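# Press the marked end of an ivory rocker switch

## Task

Push the marked end of the ivory rocker switch down so it remains pressed and the switch still lies flat. Finish with no part of the robot in contact with the switch, and with every drink can, parts box and small stack bin still upright.

## Robot and tools

Robot: two 6-joint arms, left_arm and right_arm, each ending in a two-finger gripper. Joint order, used in every command and every per-joint readout: waist, shoulder, elbow, wrist pitch, wrist yaw, wrist roll. Stated ranges in radians: waist -2.618 to 3.054, shoulder 0.000 to 3.142, elbow 0.000 to 3.142, wrist pitch -1.571 to 1.571, wrist yaw -1.571 to 1.571, wrist roll -2.094 to 2.094. Actual ends may differ by up to 0.059 rad either way.

Frame: all hand positions and orientations use the scene frame. Its origin sits at table-top height, halfway between the two arms' nominal bases; +x points out over the table, +z up, and left_arm is on the +y side. Arm names do not match left and right in the images. Reported hand positions can be off by a few centimetres, more at long reach.

Gripper: fingers point along the gripper's +z axis and close along its y axis. end_effector_position (metres) is the point between the pads, roughly 1 cm short of the fingertips; end_effector_quat_wxyz is its orientation.

The row: every motion argument is built from rows of 14 numbers, one row covering both arms: left_arm's six joint numbers then its opening, then right_arm's six joint numbers then its opening. Joint numbers lie in [-1, 1] and are offsets, not poses: they count from the arm's Joint targets as they stand when the action (or move) begins, never from the previous row. Scale: 1.0 equals 1.202 rad for waist, 1.258 shoulder, 1.3 elbow, 2.073 wrist pitch, 2.022 for wrist yaw and for wrist roll. Opening is absolute, on -1 (closed) to +1 (fully open). Sending 0 for a joint holds its current target; the opening number is always a command, so resend the current value to leave a gripper alone.

execute_actions(actions, cameras): actions is a list of actions; each action is a list of up to 15 rows, one row per 1/30 s step; a short action repeats its last row until 15 steps pass. Repeating the same offset in a second action moves the joint further. An action that asks any joint to go more than 0.059 rad beyond its range is rejected for both arms; if the first action fails this or any action is malformed, the whole call is rejected. An empty list just reports state and images. cameras: list of names, omitted/null/["all"] for all, [] for none; an unknown name invalidates the call.

move(target, speed, blend, opening_speed, blocking, cameras): target is one 14-number row or a list of up to 15 rows; every row's offsets count from the same starting Joint targets. Joints travel together, so the hand follows a curve; nothing is avoided. speed is rad/s for the joint with farthest to go, 0.01 to 2, default 0.5, one value or one per target. blend (rad) lets the path pass near intermediate targets instead of stopping. opening_speed is gripper change per second on the -1..1 scale, at least 0.2. blocking=false returns after about 0.5 s while motion continues. Faster moves and targets set deeper past contact press harder. The result adds a move: line: done, off_target (resting more than 0.035 rad from target), moving, held or fault, maybe limits=held, plus the farthest-off joint per arm. done does not prove contact or its absence.

wait(seconds): 0 to 10, lets time pass holding commands; a running move keeps going. stop(): brakes a running move, needing some distance. zoom_image(camera, region): camera is cam_head_left or cam_head_right; region [x0, y0, x1, y1] in pixels of that camera's latest image (896x504, origin top-left), at most 504 by 504. finished_scene(scene): the current scene's number; ends the scene irreversibly.

Result lines: Joint positions and Joint velocities per arm in joint order (rad, rad/s), then the pad gap (m, m/s; 0.094 m fully open); a velocity list may read "within noise". Joint targets are the base for your next offsets. Tool commands shows current gripper commands. grip_measured is the measured opening on the command scale. "joint sent to its limit" means a joint was clipped at its end. "joint command not followed" means the clearance check altered some steps. Joint torques (N m) follow joint order, include gravity, and joints 1 to 3 wrap at ±28 N m. Action results also list joint positions at some steps. MOTOR HOT appears at 75 °C; at 90 °C an over-temperature fault folds that arm and it stays idle.

Motion limits: each joint's target may lead its measured angle only by a fixed amount per step, and targets putting the hand over 200 mm from its current spot are scaled back, so big offsets take several actions. To stop an arm pushing on something, command its targets back past its measured positions.

Cameras: cam_head_left and cam_head_right look down at the table from about 1.05 m up; calibration (K, distortion, T_world_to_cam) is given but may be a few millimetres or degrees off.

Avoid: fast contact, deep pushes, collisions between the arms, knocking over the can, box or bin, anything leaving the table, holding an arm strained against something it cannot reach (motor heat), and leaving the gripper resting on the switch at the end.

Each tool is called after ">>>" in YAML: its name, and indented under it one key for each argument.

## Session

>>> execute_actions:
  actions: []

Scene clock: 0.00 s.
left_arm: end_effector_position=(+0.4286, +0.2967, +0.1025) grip_measured=+1.000 end_effector_quat_wxyz=(+0.594, -0.058, +0.801, +0.043) | right_arm: end_effector_position=(+0.4064, -0.2592, +0.1034) grip_measured=+1.000 end_effector_quat_wxyz=(+0.590, +0.008, +0.807, -0.016)
Joint positions: left_arm=[0.015 1.55 0.343 0.908 -0.141 -0.044 0.094] | right_arm=[-0.012 1.559 0.377 0.875 -0.004 -0.019 0.094]
Joint velocities: within noise
Joint torques (N m): no reading
Heat: left arm: 25 °C; right arm: 29 °C.
Joint targets: left_arm=[0.015 1.542 0.351 0.915 -0.142 -0.045] | right_arm=[-0.012 1.553 0.382 0.874 -0.004 -0.019]
Tool commands: left_gripper/opening=+1.0 right_gripper/opening=+1.0

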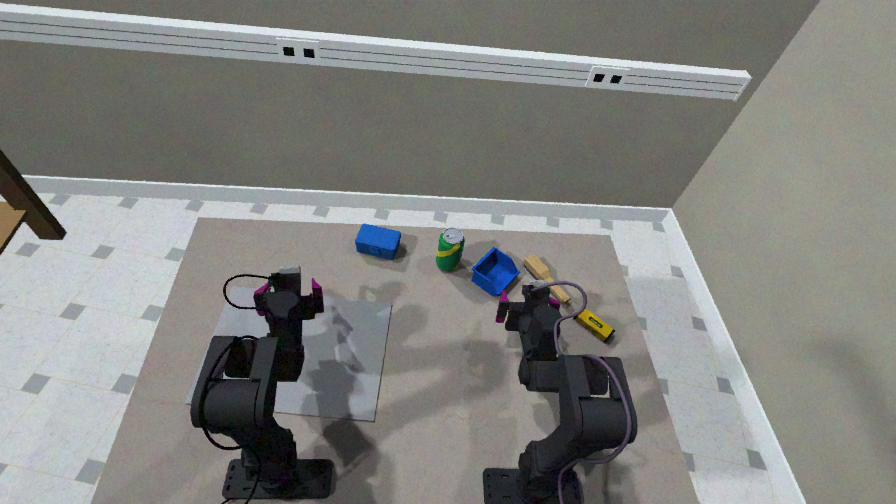

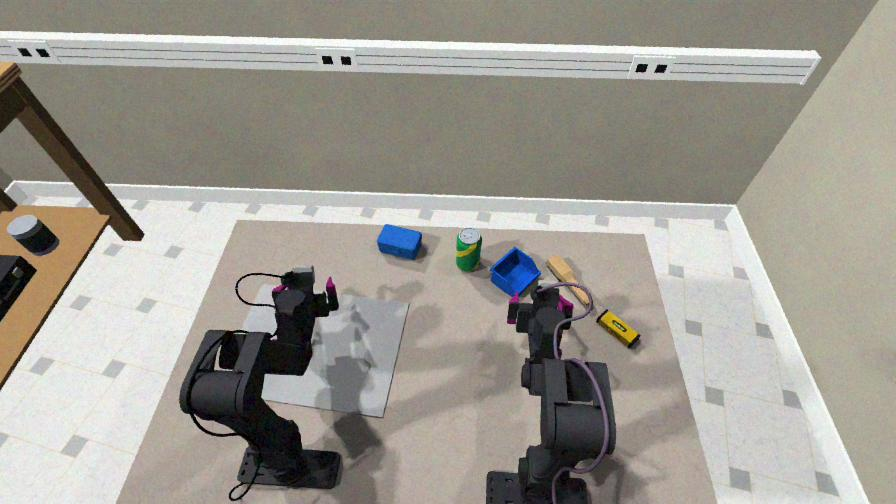

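>>> zoom_image:
  camera: "cam_head_left"
  region: [340, 200, 640, 370]

>>> zoom_image:
  camera: "cam_head_left"
  region: [170, 210, 420, 430]

>>> zoom_image:
  camera: "cam_head_right"
  region: [200, 210, 450, 430]

>>> zoom_image:
  camera: "cam_head_right"
  region: [440, 210, 690, 430]

Scaled by 1.680 from the camera's 896x504 image, which has a finer 1280x720 frame.

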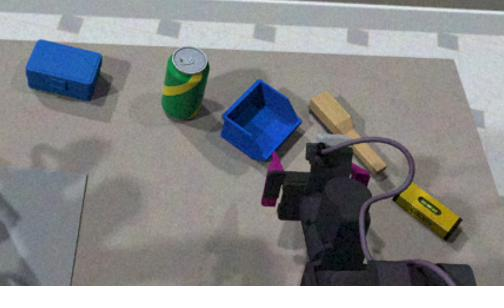

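Scaled by 2.016 from the camera's 896x504 image, which has a finer 1280x720 frame.

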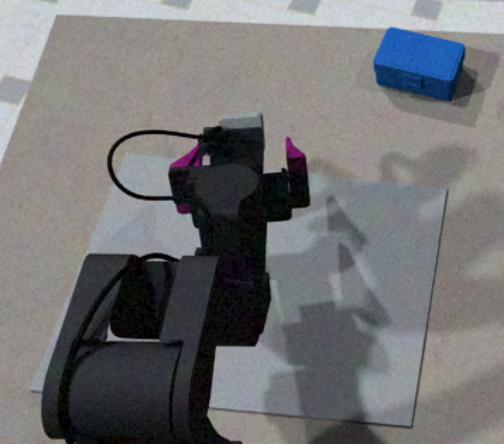

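Scaled by 2.016 from the camera's 896x504 image, which has a finer 1280x720 frame.

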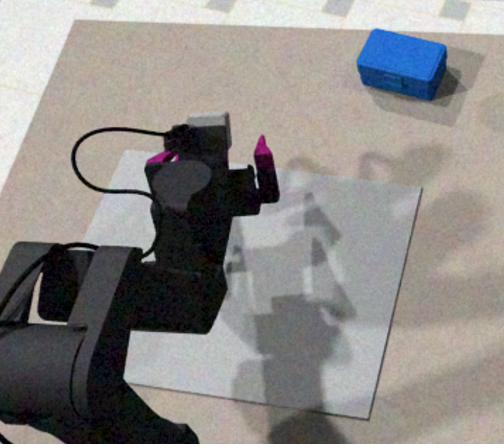

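Scaled by 2.016 from the camera's 896x504 image, which has a finer 1280x720 frame.

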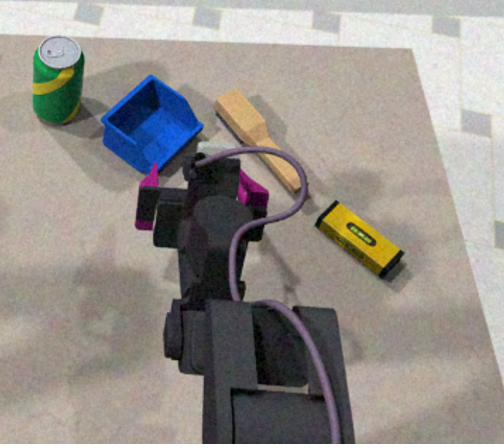

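>>> move:
  target: [-0.0125, -0.749, 0.0, 0.258, 0.070, 0.022, 1.0, 0.01, -0.7576, -0.025, 0.278, 0.002, 0.0094, 1.0]
  speed: 0.8

Scene clock: 27.00 s.
left_arm: end_effector_position=(+0.1852, +0.2732, +0.4932) grip_measured=+1.000 end_effector_quat_wxyz=(+0.981, -0.006, +0.194, -0.010) | right_arm: end_effector_position=(+0.1480, -0.2473, +0.5026) grip_measured=+1.000 end_effector_quat_wxyz=(+0.984, +0.001, +0.180, -0.019)
Joint positions: left_arm=[0.006 0.607 0.343 1.443 -0.012 -0.011 0.094] | right_arm=[-0.005 0.606 0.37 1.445 -0.004 -0.005 0.094]
Joint velocities: within noise
Joint torques (N m): left_arm=[-0.51 1.22 7.68 0.75 0.17 0.07] | right_arm=[0.49 1.69 4.89 0.4 0.03 0.04]
Heat: left arm: 29 °C; right arm: 32 °C.
Joint targets: left_arm=[-0.001 0.599 0.351 1.450 -0.001 -0.001] | right_arm=[0.000 0.600 0.350 1.450 0.000 0.001]
move: done

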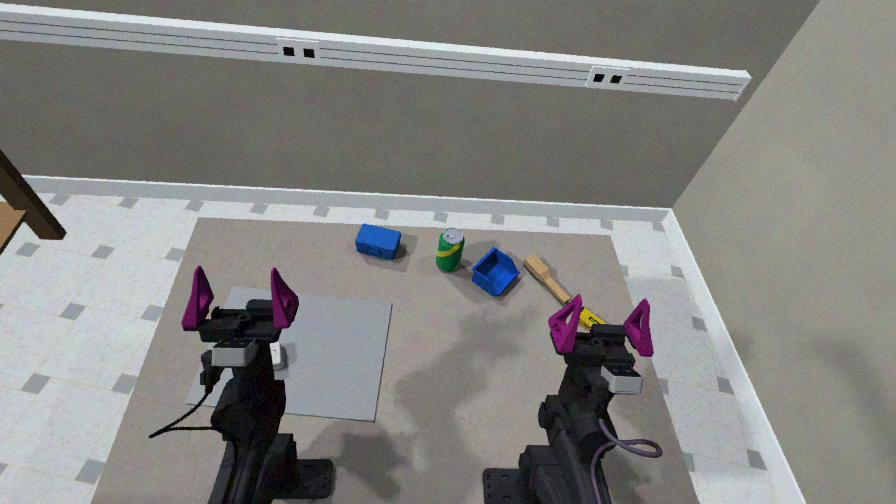

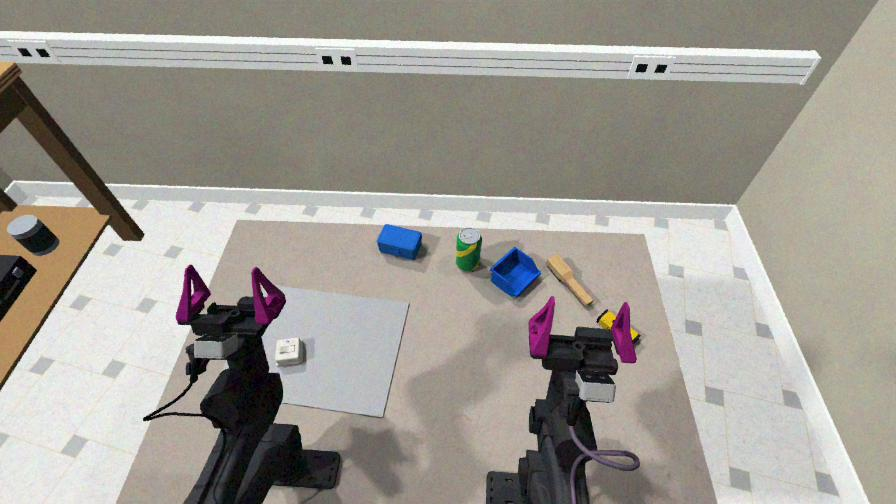

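>>> zoom_image:
  camera: "cam_head_right"
  region: [255, 320, 325, 380]

>>> zoom_image:
  camera: "cam_head_left"
  region: [245, 320, 315, 390]

Scaled by 7.200 from the camera's 896x504 image, which has a finer 1280x720 frame.

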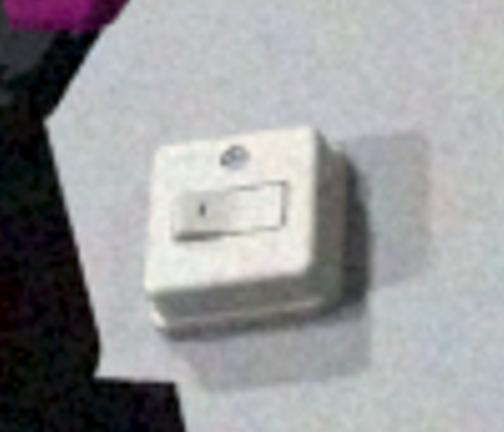

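Scaled by 7.200 from the camera's 896x504 image, which has a finer 1280x720 frame.

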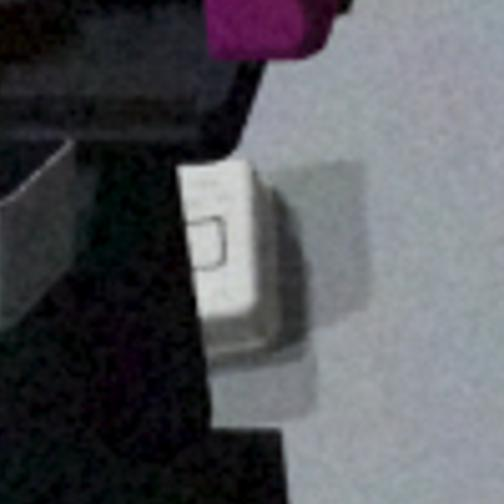

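>>> zoom_image:
  camera: "cam_head_right"
  region: [150, 250, 310, 380]

>>> zoom_image:
  camera: "cam_head_right"
  region: [510, 280, 660, 410]

Scaled by 3.150 from the camera's 896x504 image, which has a finer 1280x720 frame.

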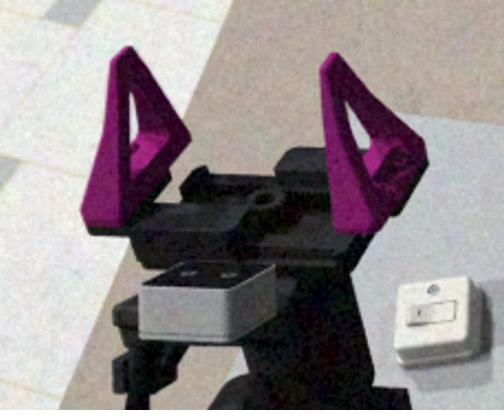

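Scaled by 3.360 from the camera's 896x504 image, which has a finer 1280x720 frame.

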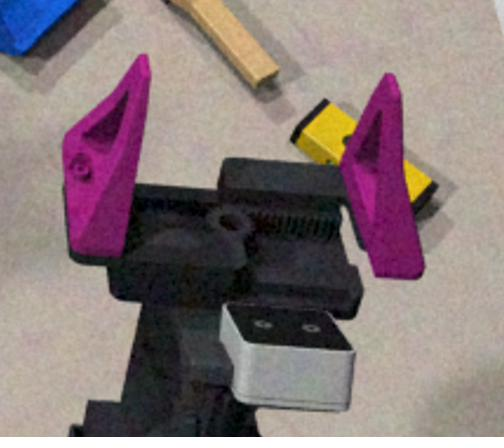

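>>> move:
  target: [0.2504, 0.8625, 0.8577, -0.989, 0, 0, -1, 0, 0, 0, 0, 0, 0, 1]
  speed: 1.0
  opening_speed: 1.0
  cameras: []

Scene clock: 56.40 s.
left_arm: end_effector_position=(+0.4823, +0.4028, +0.1994) grip_measured=-0.995 end_effector_quat_wxyz=(+0.358, -0.136, +0.922, +0.053) | right_arm: end_effector_position=(+0.1480, -0.2473, +0.5026) grip_measured=+1.000 end_effector_quat_wxyz=(+0.984, +0.001, +0.180, -0.019)
Joint positions: left_arm=[0.296 1.67 1.436 -0.595 -0.01 -0.01 0] | right_arm=[-0.005 0.606 0.37 1.445 -0.004 -0.005 0.094]
Joint velocities: within noise
Joint torques (N m): left_arm=[0.28 -6.5 11.07 1.71 0.13 0.07] | right_arm=[0.49 1.68 4.88 0.4 0.03 0.03]
Heat: left arm: 28 °C; right arm: 30 °C.
Joint targets: left_arm=[0.300 1.685 1.466 -0.600 -0.001 -0.001] | right_arm=[0.000 0.600 0.350 1.450 0.000 0.000]
move: done
No camera images: "cameras" was empty.

>>> move:
  target: [-0.0225, 0.004, -0.0446, -0.327, 0, 0, -1, 0, 0, 0, 0, 0, 0, 1]
  speed: 0.8

Scene clock: 60.53 s.
left_arm: end_effector_position=(+0.3331, +0.3546, +0.1290) grip_measured=-0.995 end_effector_quat_wxyz=(+0.022, -0.136, +0.990, +0.008) | right_arm: end_effector_position=(+0.1480, -0.2473, +0.5026) grip_measured=+1.000 end_effector_quat_wxyz=(+0.984, +0.001, +0.180, -0.019)
Joint positions: left_arm=[0.28 1.67 1.414 -1.269 -0.01 -0.01 0] | right_arm=[-0.005 0.606 0.37 1.445 -0.004 -0.005 0.094]
Joint velocities: within noise
Joint torques (N m): left_arm=[-0.61 -5 6.37 0.54 0.1 0.09] | right_arm=[0.49 1.68 4.89 0.39 0.03 0.03]
Heat: left arm: 28 °C; right arm: 30 °C.
Joint targets: left_arm=[0.273 1.690 1.409 -1.278 -0.001 -0.001] | right_arm=[0.000 0.600 0.350 1.450 0.000 0.000]
move: done

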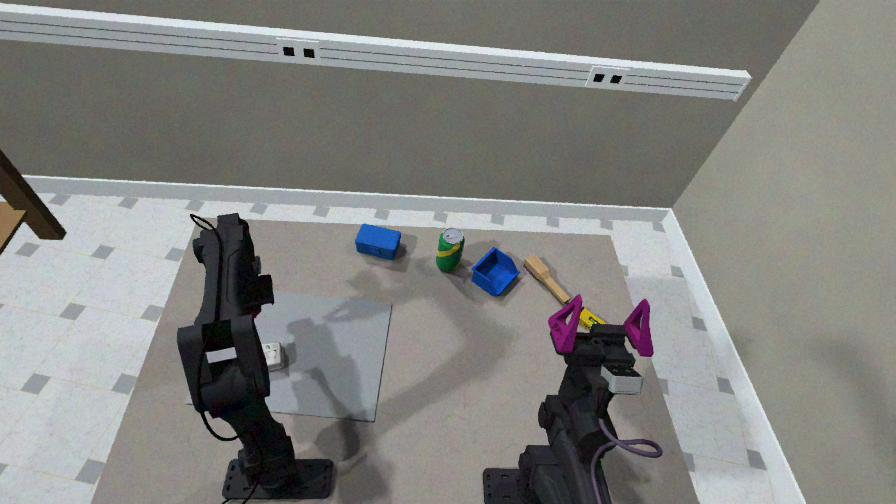

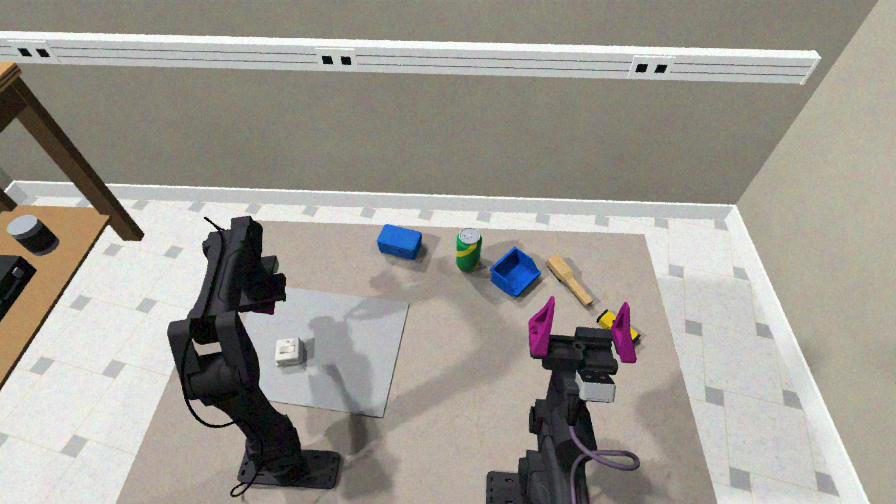

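>>> zoom_image:
  camera: "cam_head_right"
  region: [230, 270, 320, 380]

>>> zoom_image:
  camera: "cam_head_left"
  region: [220, 280, 310, 390]

Scaled by 4.582 from the camera's 896x504 image, which has a finer 1280x720 frame.

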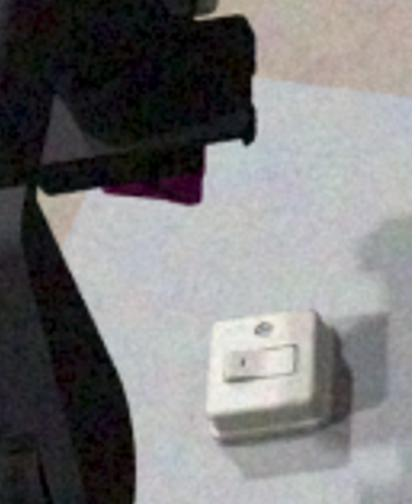

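Scaled by 4.582 from the camera's 896x504 image, which has a finer 1280x720 frame.

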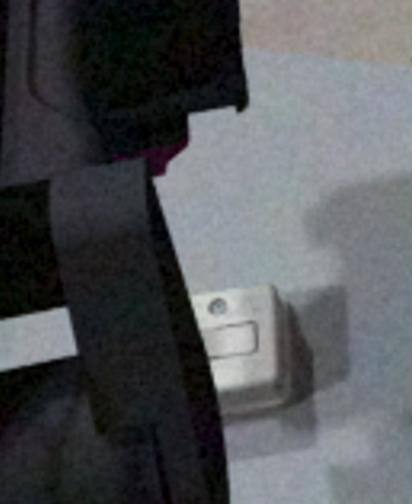

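>>> zoom_image:
  camera: "cam_head_right"
  region: [240, 290, 290, 330]

Scaled by 10.080 from the camera's 896x504 image, which has a finer 1280x720 frame.

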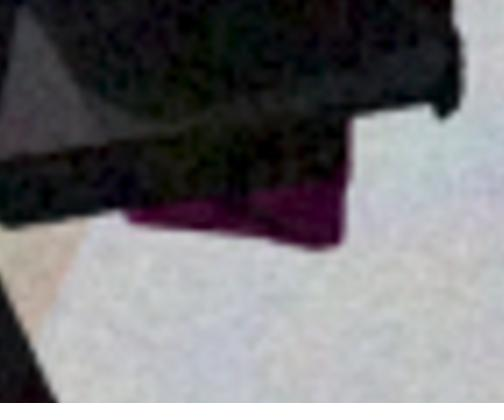

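>>> move:
  target: [0.1265, -0.1081, -0.2338, 0.0714, 0, 0, 1, 0, 0, 0, 0, 0, 0, 1]
  speed: 0.6
  opening_speed: 2.0

Scene clock: 110.63 s.
left_arm: end_effector_position=(+0.2701, +0.3747, +0.0753) grip_measured=+0.999 end_effector_quat_wxyz=(-0.026, -0.205, +0.978, -0.001) | right_arm: end_effector_position=(+0.1480, -0.2473, +0.5026) grip_measured=+1.000 end_effector_quat_wxyz=(+0.984, +0.001, +0.180, -0.019)
Joint positions: left_arm=[0.421 1.588 1.111 -1.145 -0.007 -0.009 0.094] | right_arm=[-0.005 0.606 0.37 1.445 -0.004 -0.005 0.094]
Joint velocities: within noise
Joint torques (N m): left_arm=[0.35 -8.49 5.96 0.59 0.07 0.07] | right_arm=[0.5 1.68 4.88 0.4 0.03 0.03]
Heat: left arm: 27 °C; right arm: 30 °C.
Joint targets: left_arm=[0.425 1.554 1.105 -1.130 -0.001 -0.001] | right_arm=[0.000 0.600 0.350 1.450 0.000 0.000]
move: done

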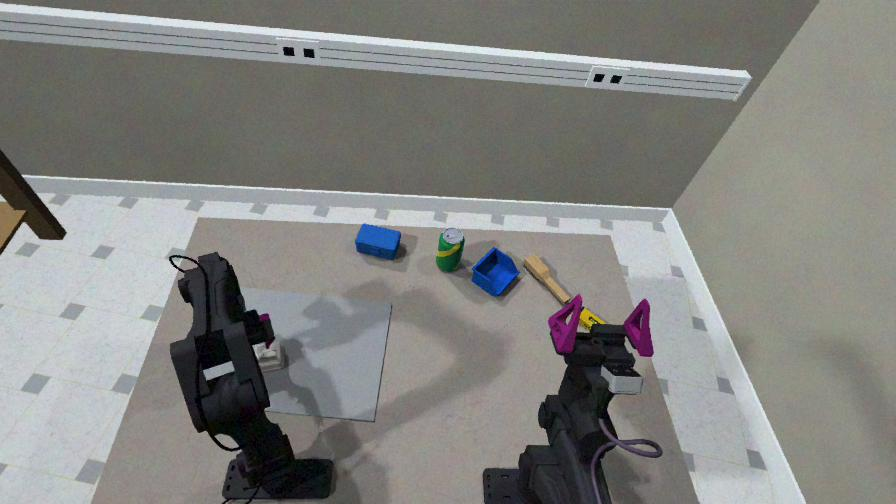

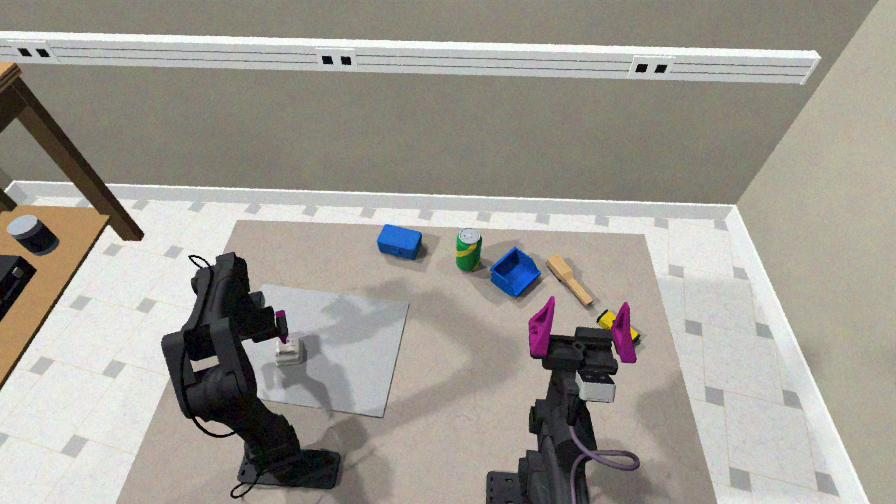

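>>> zoom_image:
  camera: "cam_head_right"
  region: [245, 300, 325, 380]

>>> zoom_image:
  camera: "cam_head_left"
  region: [230, 300, 310, 380]

Scaled by 6.300 from the camera's 896x504 image, which has a finer 1280x720 frame.

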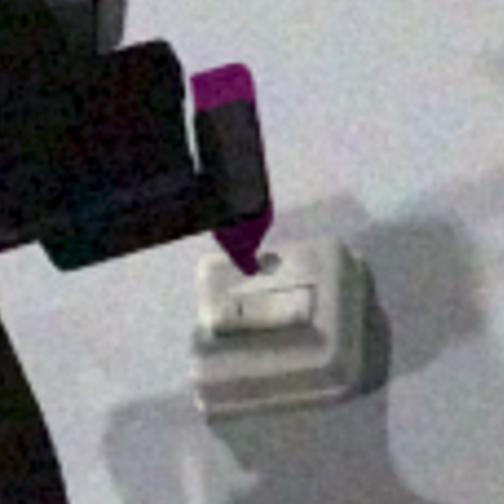

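Scaled by 6.300 from the camera's 896x504 image, which has a finer 1280x720 frame.

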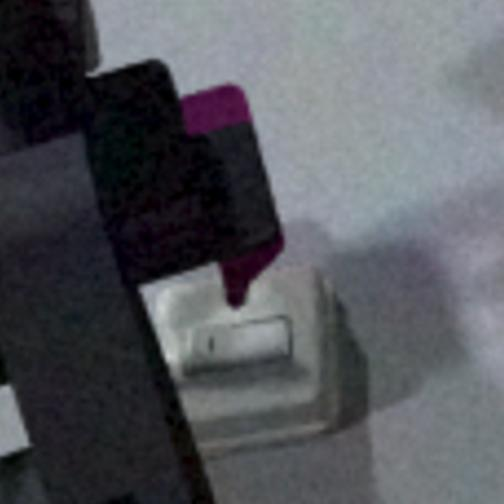

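>>> move:
  target: [0.0499, -0.0072, -0.0777, 0.0651, 0, 0, 1, 0, 0, 0, 0, 0, 0, 1]
  speed: 0.4

>>> zoom_image:
  camera: "cam_head_right"
  region: [245, 310, 315, 380]

>>> zoom_image:
  camera: "cam_head_left"
  region: [230, 310, 300, 380]

Scene clock: 124.43 s.
left_arm: end_effector_position=(+0.2648, +0.3890, +0.0515) grip_measured=+0.999 end_effector_quat_wxyz=(-0.007, -0.234, +0.972, +0.002) | right_arm: end_effector_position=(+0.1480, -0.2473, +0.5026) grip_measured=+1.000 end_effector_quat_wxyz=(+0.984, +0.001, +0.180, -0.019)
Joint positions: left_arm=[0.48 1.583 1.009 -1.01 -0.007 -0.009 0.094] | right_arm=[-0.005 0.606 0.37 1.445 -0.004 -0.005 0.094]
Joint velocities: within noise
Joint torques (N m): left_arm=[0.4 -8.7 5.96 0.66 0.1 0.06] | right_arm=[0.49 1.68 4.88 0.4 0.03 0.03]
Heat: left arm: 28 °C; right arm: 30 °C.
Joint targets: left_arm=[0.485 1.545 1.004 -0.995 0.000 -0.001] | right_arm=[0.000 0.600 0.350 1.450 0.000 0.000]
move: off_target (left_arm); left_arm: the shoulder is farthest, 0.038 rad from its target

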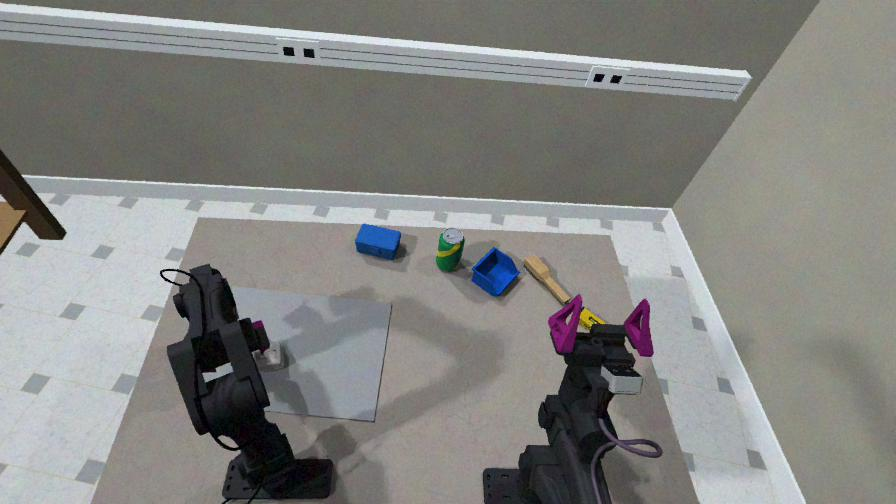

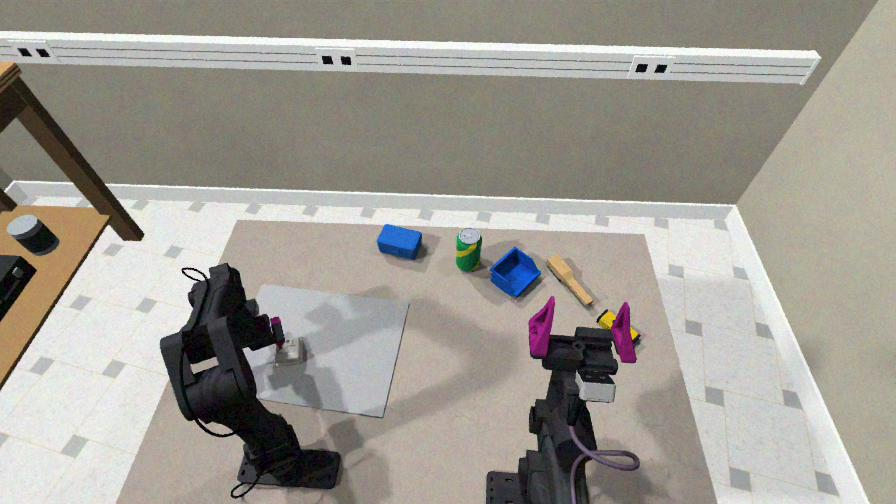

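Scaled by 7.200 from the camera's 896x504 image, which has a finer 1280x720 frame.

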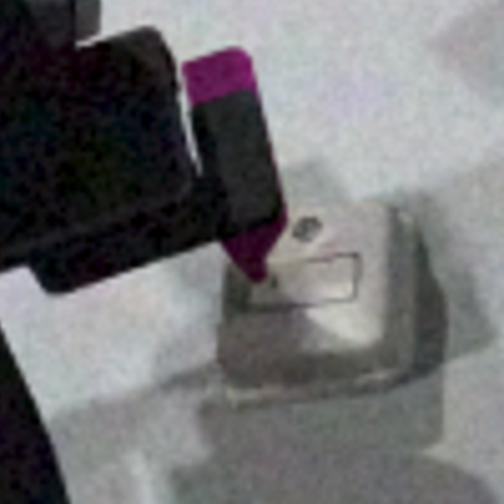

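Scaled by 7.200 from the camera's 896x504 image, which has a finer 1280x720 frame.

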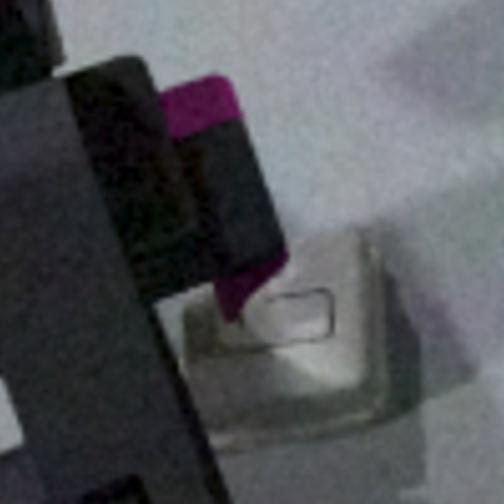

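>>> move:
  target: [0.0, 0.0477, -0.0177, 0.0217, 0, 0, 1, 0, 0, 0, 0, 0, 0, 1]
  speed: 0.1

>>> zoom_image:
  camera: "cam_head_right"
  region: [255, 325, 305, 375]

>>> zoom_image:
  camera: "cam_head_left"
  region: [240, 330, 290, 380]

Scene clock: 133.60 s.
left_arm: end_effector_position=(+0.2679, +0.3906, +0.0448) grip_measured=+0.999 end_effector_quat_wxyz=(+0.001, -0.234, +0.972, +0.004) | right_arm: end_effector_position=(+0.1480, -0.2473, +0.5026) grip_measured=+1.000 end_effector_quat_wxyz=(+0.984, +0.001, +0.180, -0.019)
Joint positions: left_arm=[0.48 1.589 0.987 -0.965 -0.007 -0.009 0.094] | right_arm=[-0.005 0.606 0.37 1.445 -0.004 -0.005 0.094]
Joint velocities: within noise
Joint torques (N m): left_arm=[0.4 -4.36 5.83 0.7 0.09 0.07] | right_arm=[0.49 1.69 4.88 0.4 0.03 0.03]
Heat: left arm: 28 °C; right arm: 30 °C.
Joint targets: left_arm=[0.485 1.605 0.981 -0.950 0.000 -0.001] | right_arm=[0.000 0.600 0.350 1.450 0.000 0.000]
move: done

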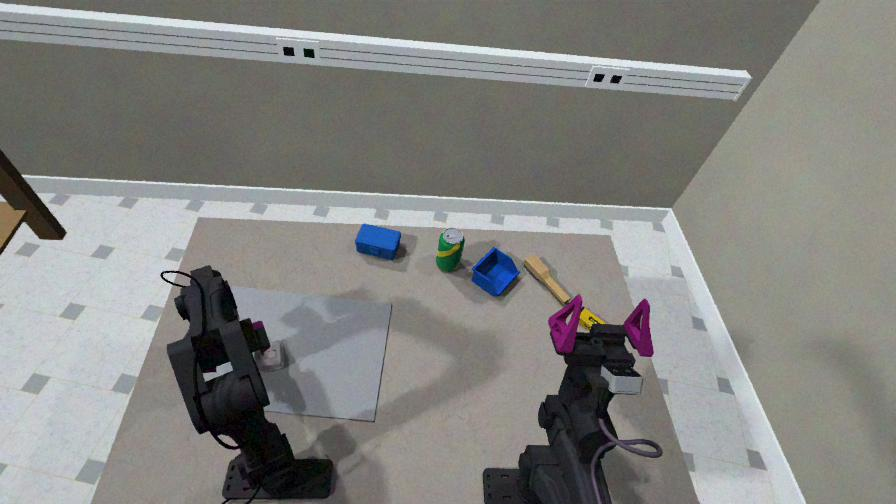

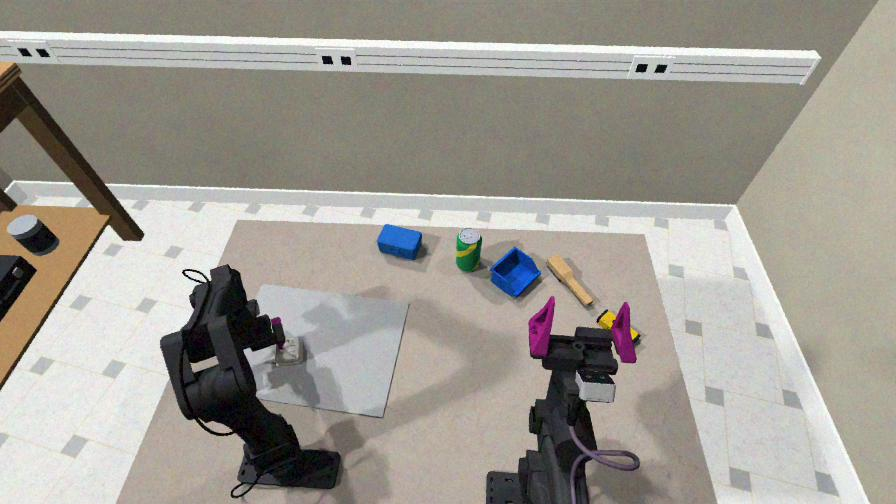

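Scaled by 10.080 from the camera's 896x504 image, which has a finer 1280x720 frame.

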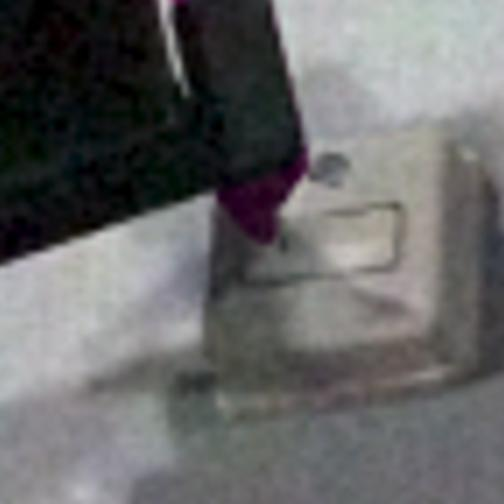

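Scaled by 10.080 from the camera's 896x504 image, which has a finer 1280x720 frame.

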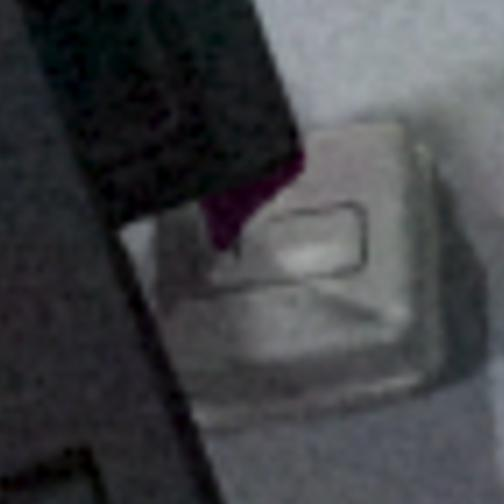

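>>> move:
  target: [0.0, 0.0143, -0.0177, 0.0178, 0, 0, 1, 0, 0, 0, 0, 0, 0, 1]
  speed: 0.06

>>> zoom_image:
  camera: "cam_head_right"
  region: [255, 325, 305, 375]

>>> zoom_image:
  camera: "cam_head_left"
  region: [240, 330, 290, 380]

Scene clock: 139.10 s.
left_arm: end_effector_position=(+0.2694, +0.3891, +0.0412) grip_measured=+0.999 end_effector_quat_wxyz=(+0.005, -0.233, +0.972, -0.001) | right_arm: end_effector_position=(+0.1480, -0.2473, +0.5026) grip_measured=+1.000 end_effector_quat_wxyz=(+0.984, +0.001, +0.180, -0.019)
Joint positions: left_arm=[0.48 1.592 0.975 -0.944 0.004 -0.008 0.094] | right_arm=[-0.005 0.606 0.37 1.445 -0.004 -0.005 0.094]
Joint velocities: within noise
Joint torques (N m): left_arm=[0.34 -3.12 4.85 0.84 -0.04 0.06] | right_arm=[0.47 1.69 4.88 0.4 0.03 0.03]
Heat: left arm: 27 °C; right arm: 30 °C.
Joint targets: left_arm=[0.485 1.623 0.958 -0.913 0.000 -0.001] | right_arm=[0.000 0.600 0.350 1.450 0.000 0.000]
move: done

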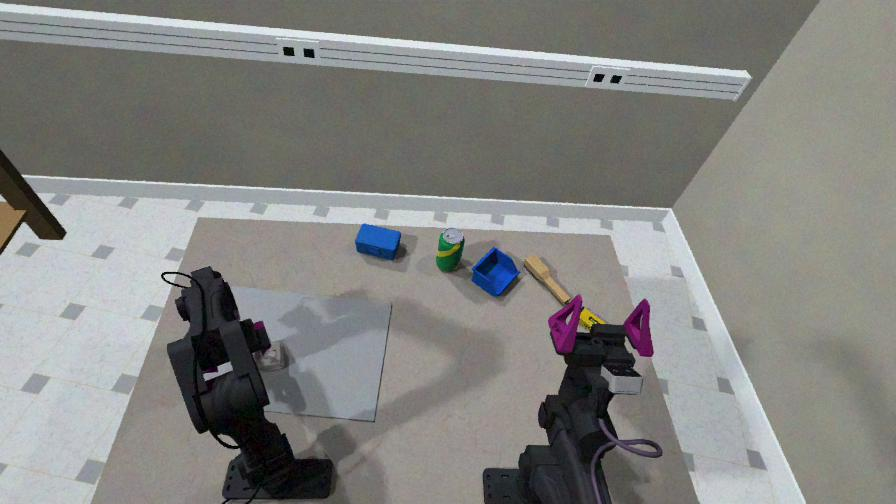

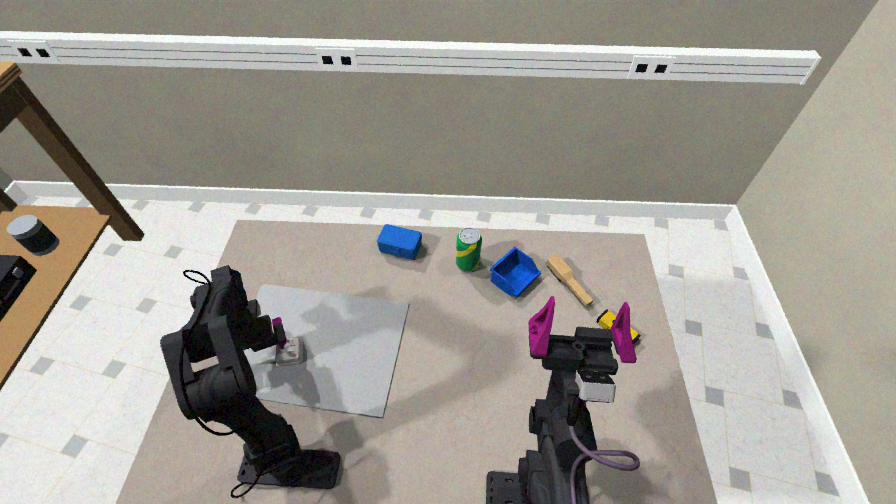

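Scaled by 10.080 from the camera's 896x504 image, which has a finer 1280x720 frame.

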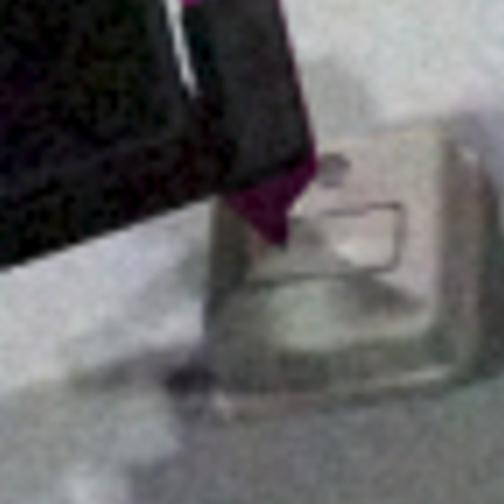

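Scaled by 10.080 from the camera's 896x504 image, which has a finer 1280x720 frame.

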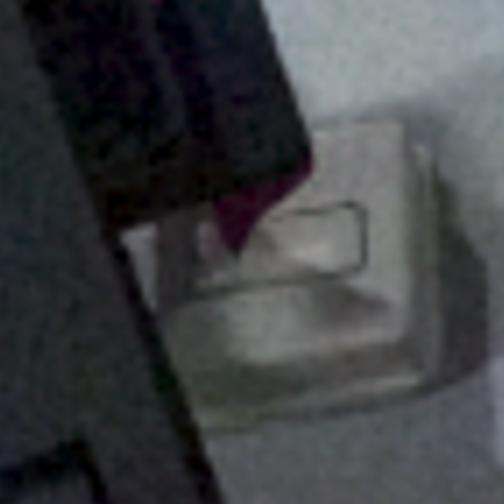

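>>> move:
  target: [0.0, 0.0125, -0.0155, 0.014, -0.01, 0, 1, 0, 0, 0, 0, 0, 0, 1]
  speed: 0.06

>>> zoom_image:
  camera: "cam_head_right"
  region: [255, 325, 305, 375]

>>> zoom_image:
  camera: "cam_head_left"
  region: [240, 330, 290, 380]

Scene clock: 142.63 s.
left_arm: end_effector_position=(+0.2698, +0.3896, +0.0363) grip_measured=+0.999 end_effector_quat_wxyz=(+0.004, -0.233, +0.973, -0.002) | right_arm: end_effector_position=(+0.1480, -0.2473, +0.5026) grip_measured=+1.000 end_effector_quat_wxyz=(+0.984, +0.001, +0.180, -0.019)
Joint positions: left_arm=[0.482 1.604 0.966 -0.925 0.006 -0.005 0.094] | right_arm=[-0.005 0.606 0.37 1.445 -0.004 -0.005 0.094]
Joint velocities: within noise
Joint torques (N m): left_arm=[0.36 -2.85 3.74 0.97 -0.3 0.05] | right_arm=[0.49 1.69 4.88 0.4 0.04 0.03]
Heat: left arm: 27 °C; right arm: 30 °C.
Joint targets: left_arm=[0.486 1.638 0.938 -0.884 -0.021 -0.001] | right_arm=[0.000 0.600 0.350 1.450 0.000 0.000]
move: off_target (left_arm); left_arm: the wrist pitch is farthest, 0.041 rad from its target

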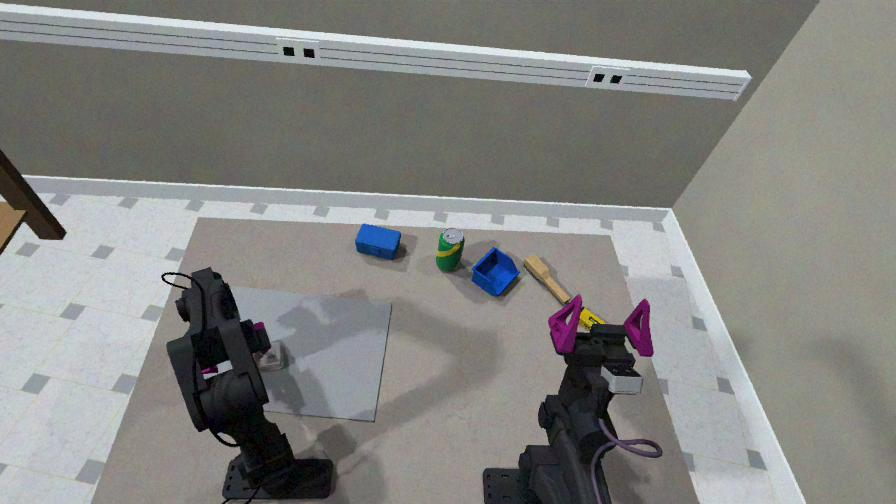

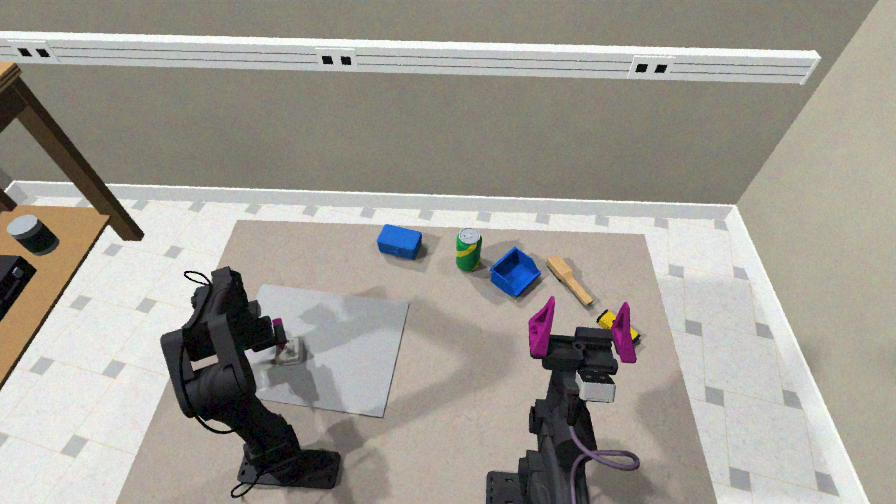

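Scaled by 10.080 from the camera's 896x504 image, which has a finer 1280x720 frame.

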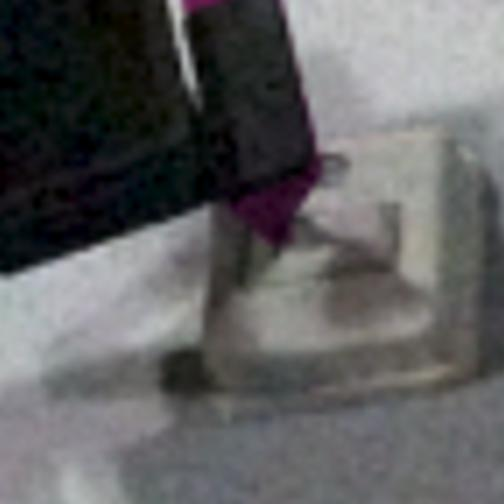

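Scaled by 10.080 from the camera's 896x504 image, which has a finer 1280x720 frame.

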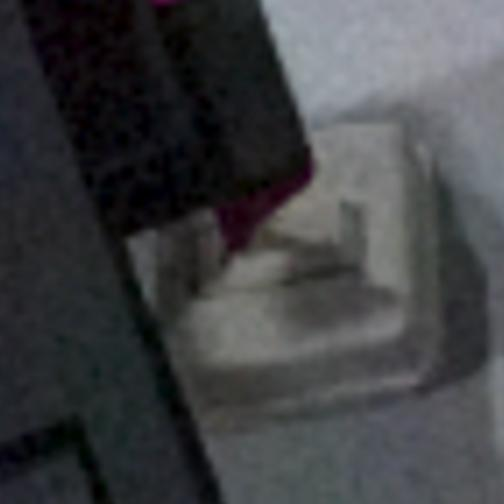

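>>> move:
  target:
    - [0.0, -0.0819, 0.1246, -0.0994, 0.0104, 0, 1, 0, 0, 0, 0, 0, 0, 1]
    - [0.208, -0.12, 0.16, -0.1, 0.0104, 0, 1, 0, 0, 0, 0, 0, 0, 1]
  speed: 0.4
  blend: 0.03

>>> zoom_image:
  camera: "cam_head_right"
  region: [255, 325, 315, 385]

>>> zoom_image:
  camera: "cam_head_left"
  region: [240, 330, 300, 390]

Scene clock: 147.03 s.
left_arm: end_effector_position=(+0.2440, +0.4543, +0.0951) grip_measured=+0.999 end_effector_quat_wxyz=(+0.043, -0.352, +0.935, +0.015) | right_arm: end_effector_position=(+0.1480, -0.2473, +0.5026) grip_measured=+1.000 end_effector_quat_wxyz=(+0.984, +0.001, +0.180, -0.019)
Joint positions: left_arm=[0.733 1.519 1.121 -1.082 0.002 -0.004 0.094] | right_arm=[-0.005 0.606 0.37 1.445 -0.004 -0.005 0.094]
Joint velocities: within noise
Joint torques (N m): left_arm=[0.21 -7.86 9.39 0.66 -0.03 0.03] | right_arm=[0.49 1.69 4.88 0.4 0.03 0.03]
Heat: left arm: 27 °C; right arm: 30 °C.
Joint targets: left_arm=[0.735 1.487 1.146 -1.091 0.000 0.000] | right_arm=[0.000 0.600 0.350 1.450 0.000 0.000]
move: done

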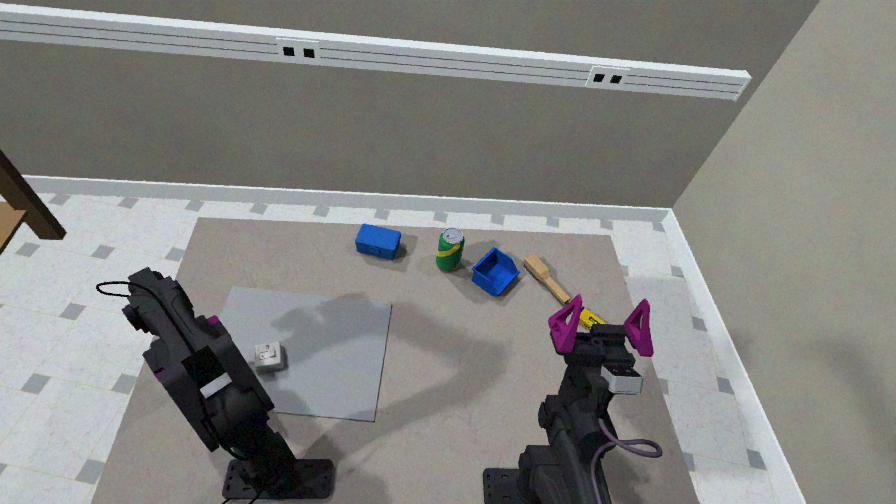

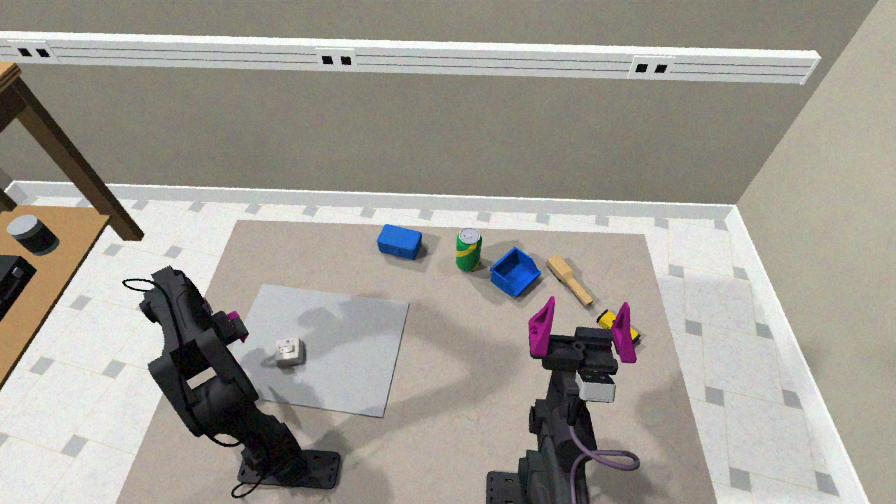

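Scaled by 8.400 from the camera's 896x504 image, which has a finer 1280x720 frame.

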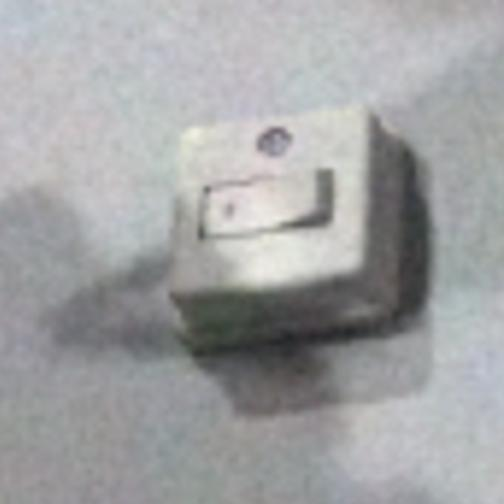

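Scaled by 8.400 from the camera's 896x504 image, which has a finer 1280x720 frame.

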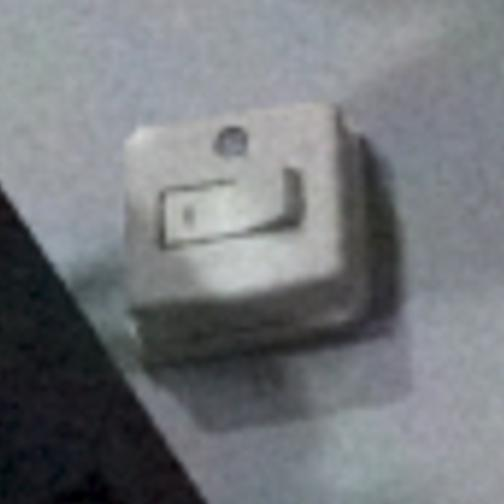

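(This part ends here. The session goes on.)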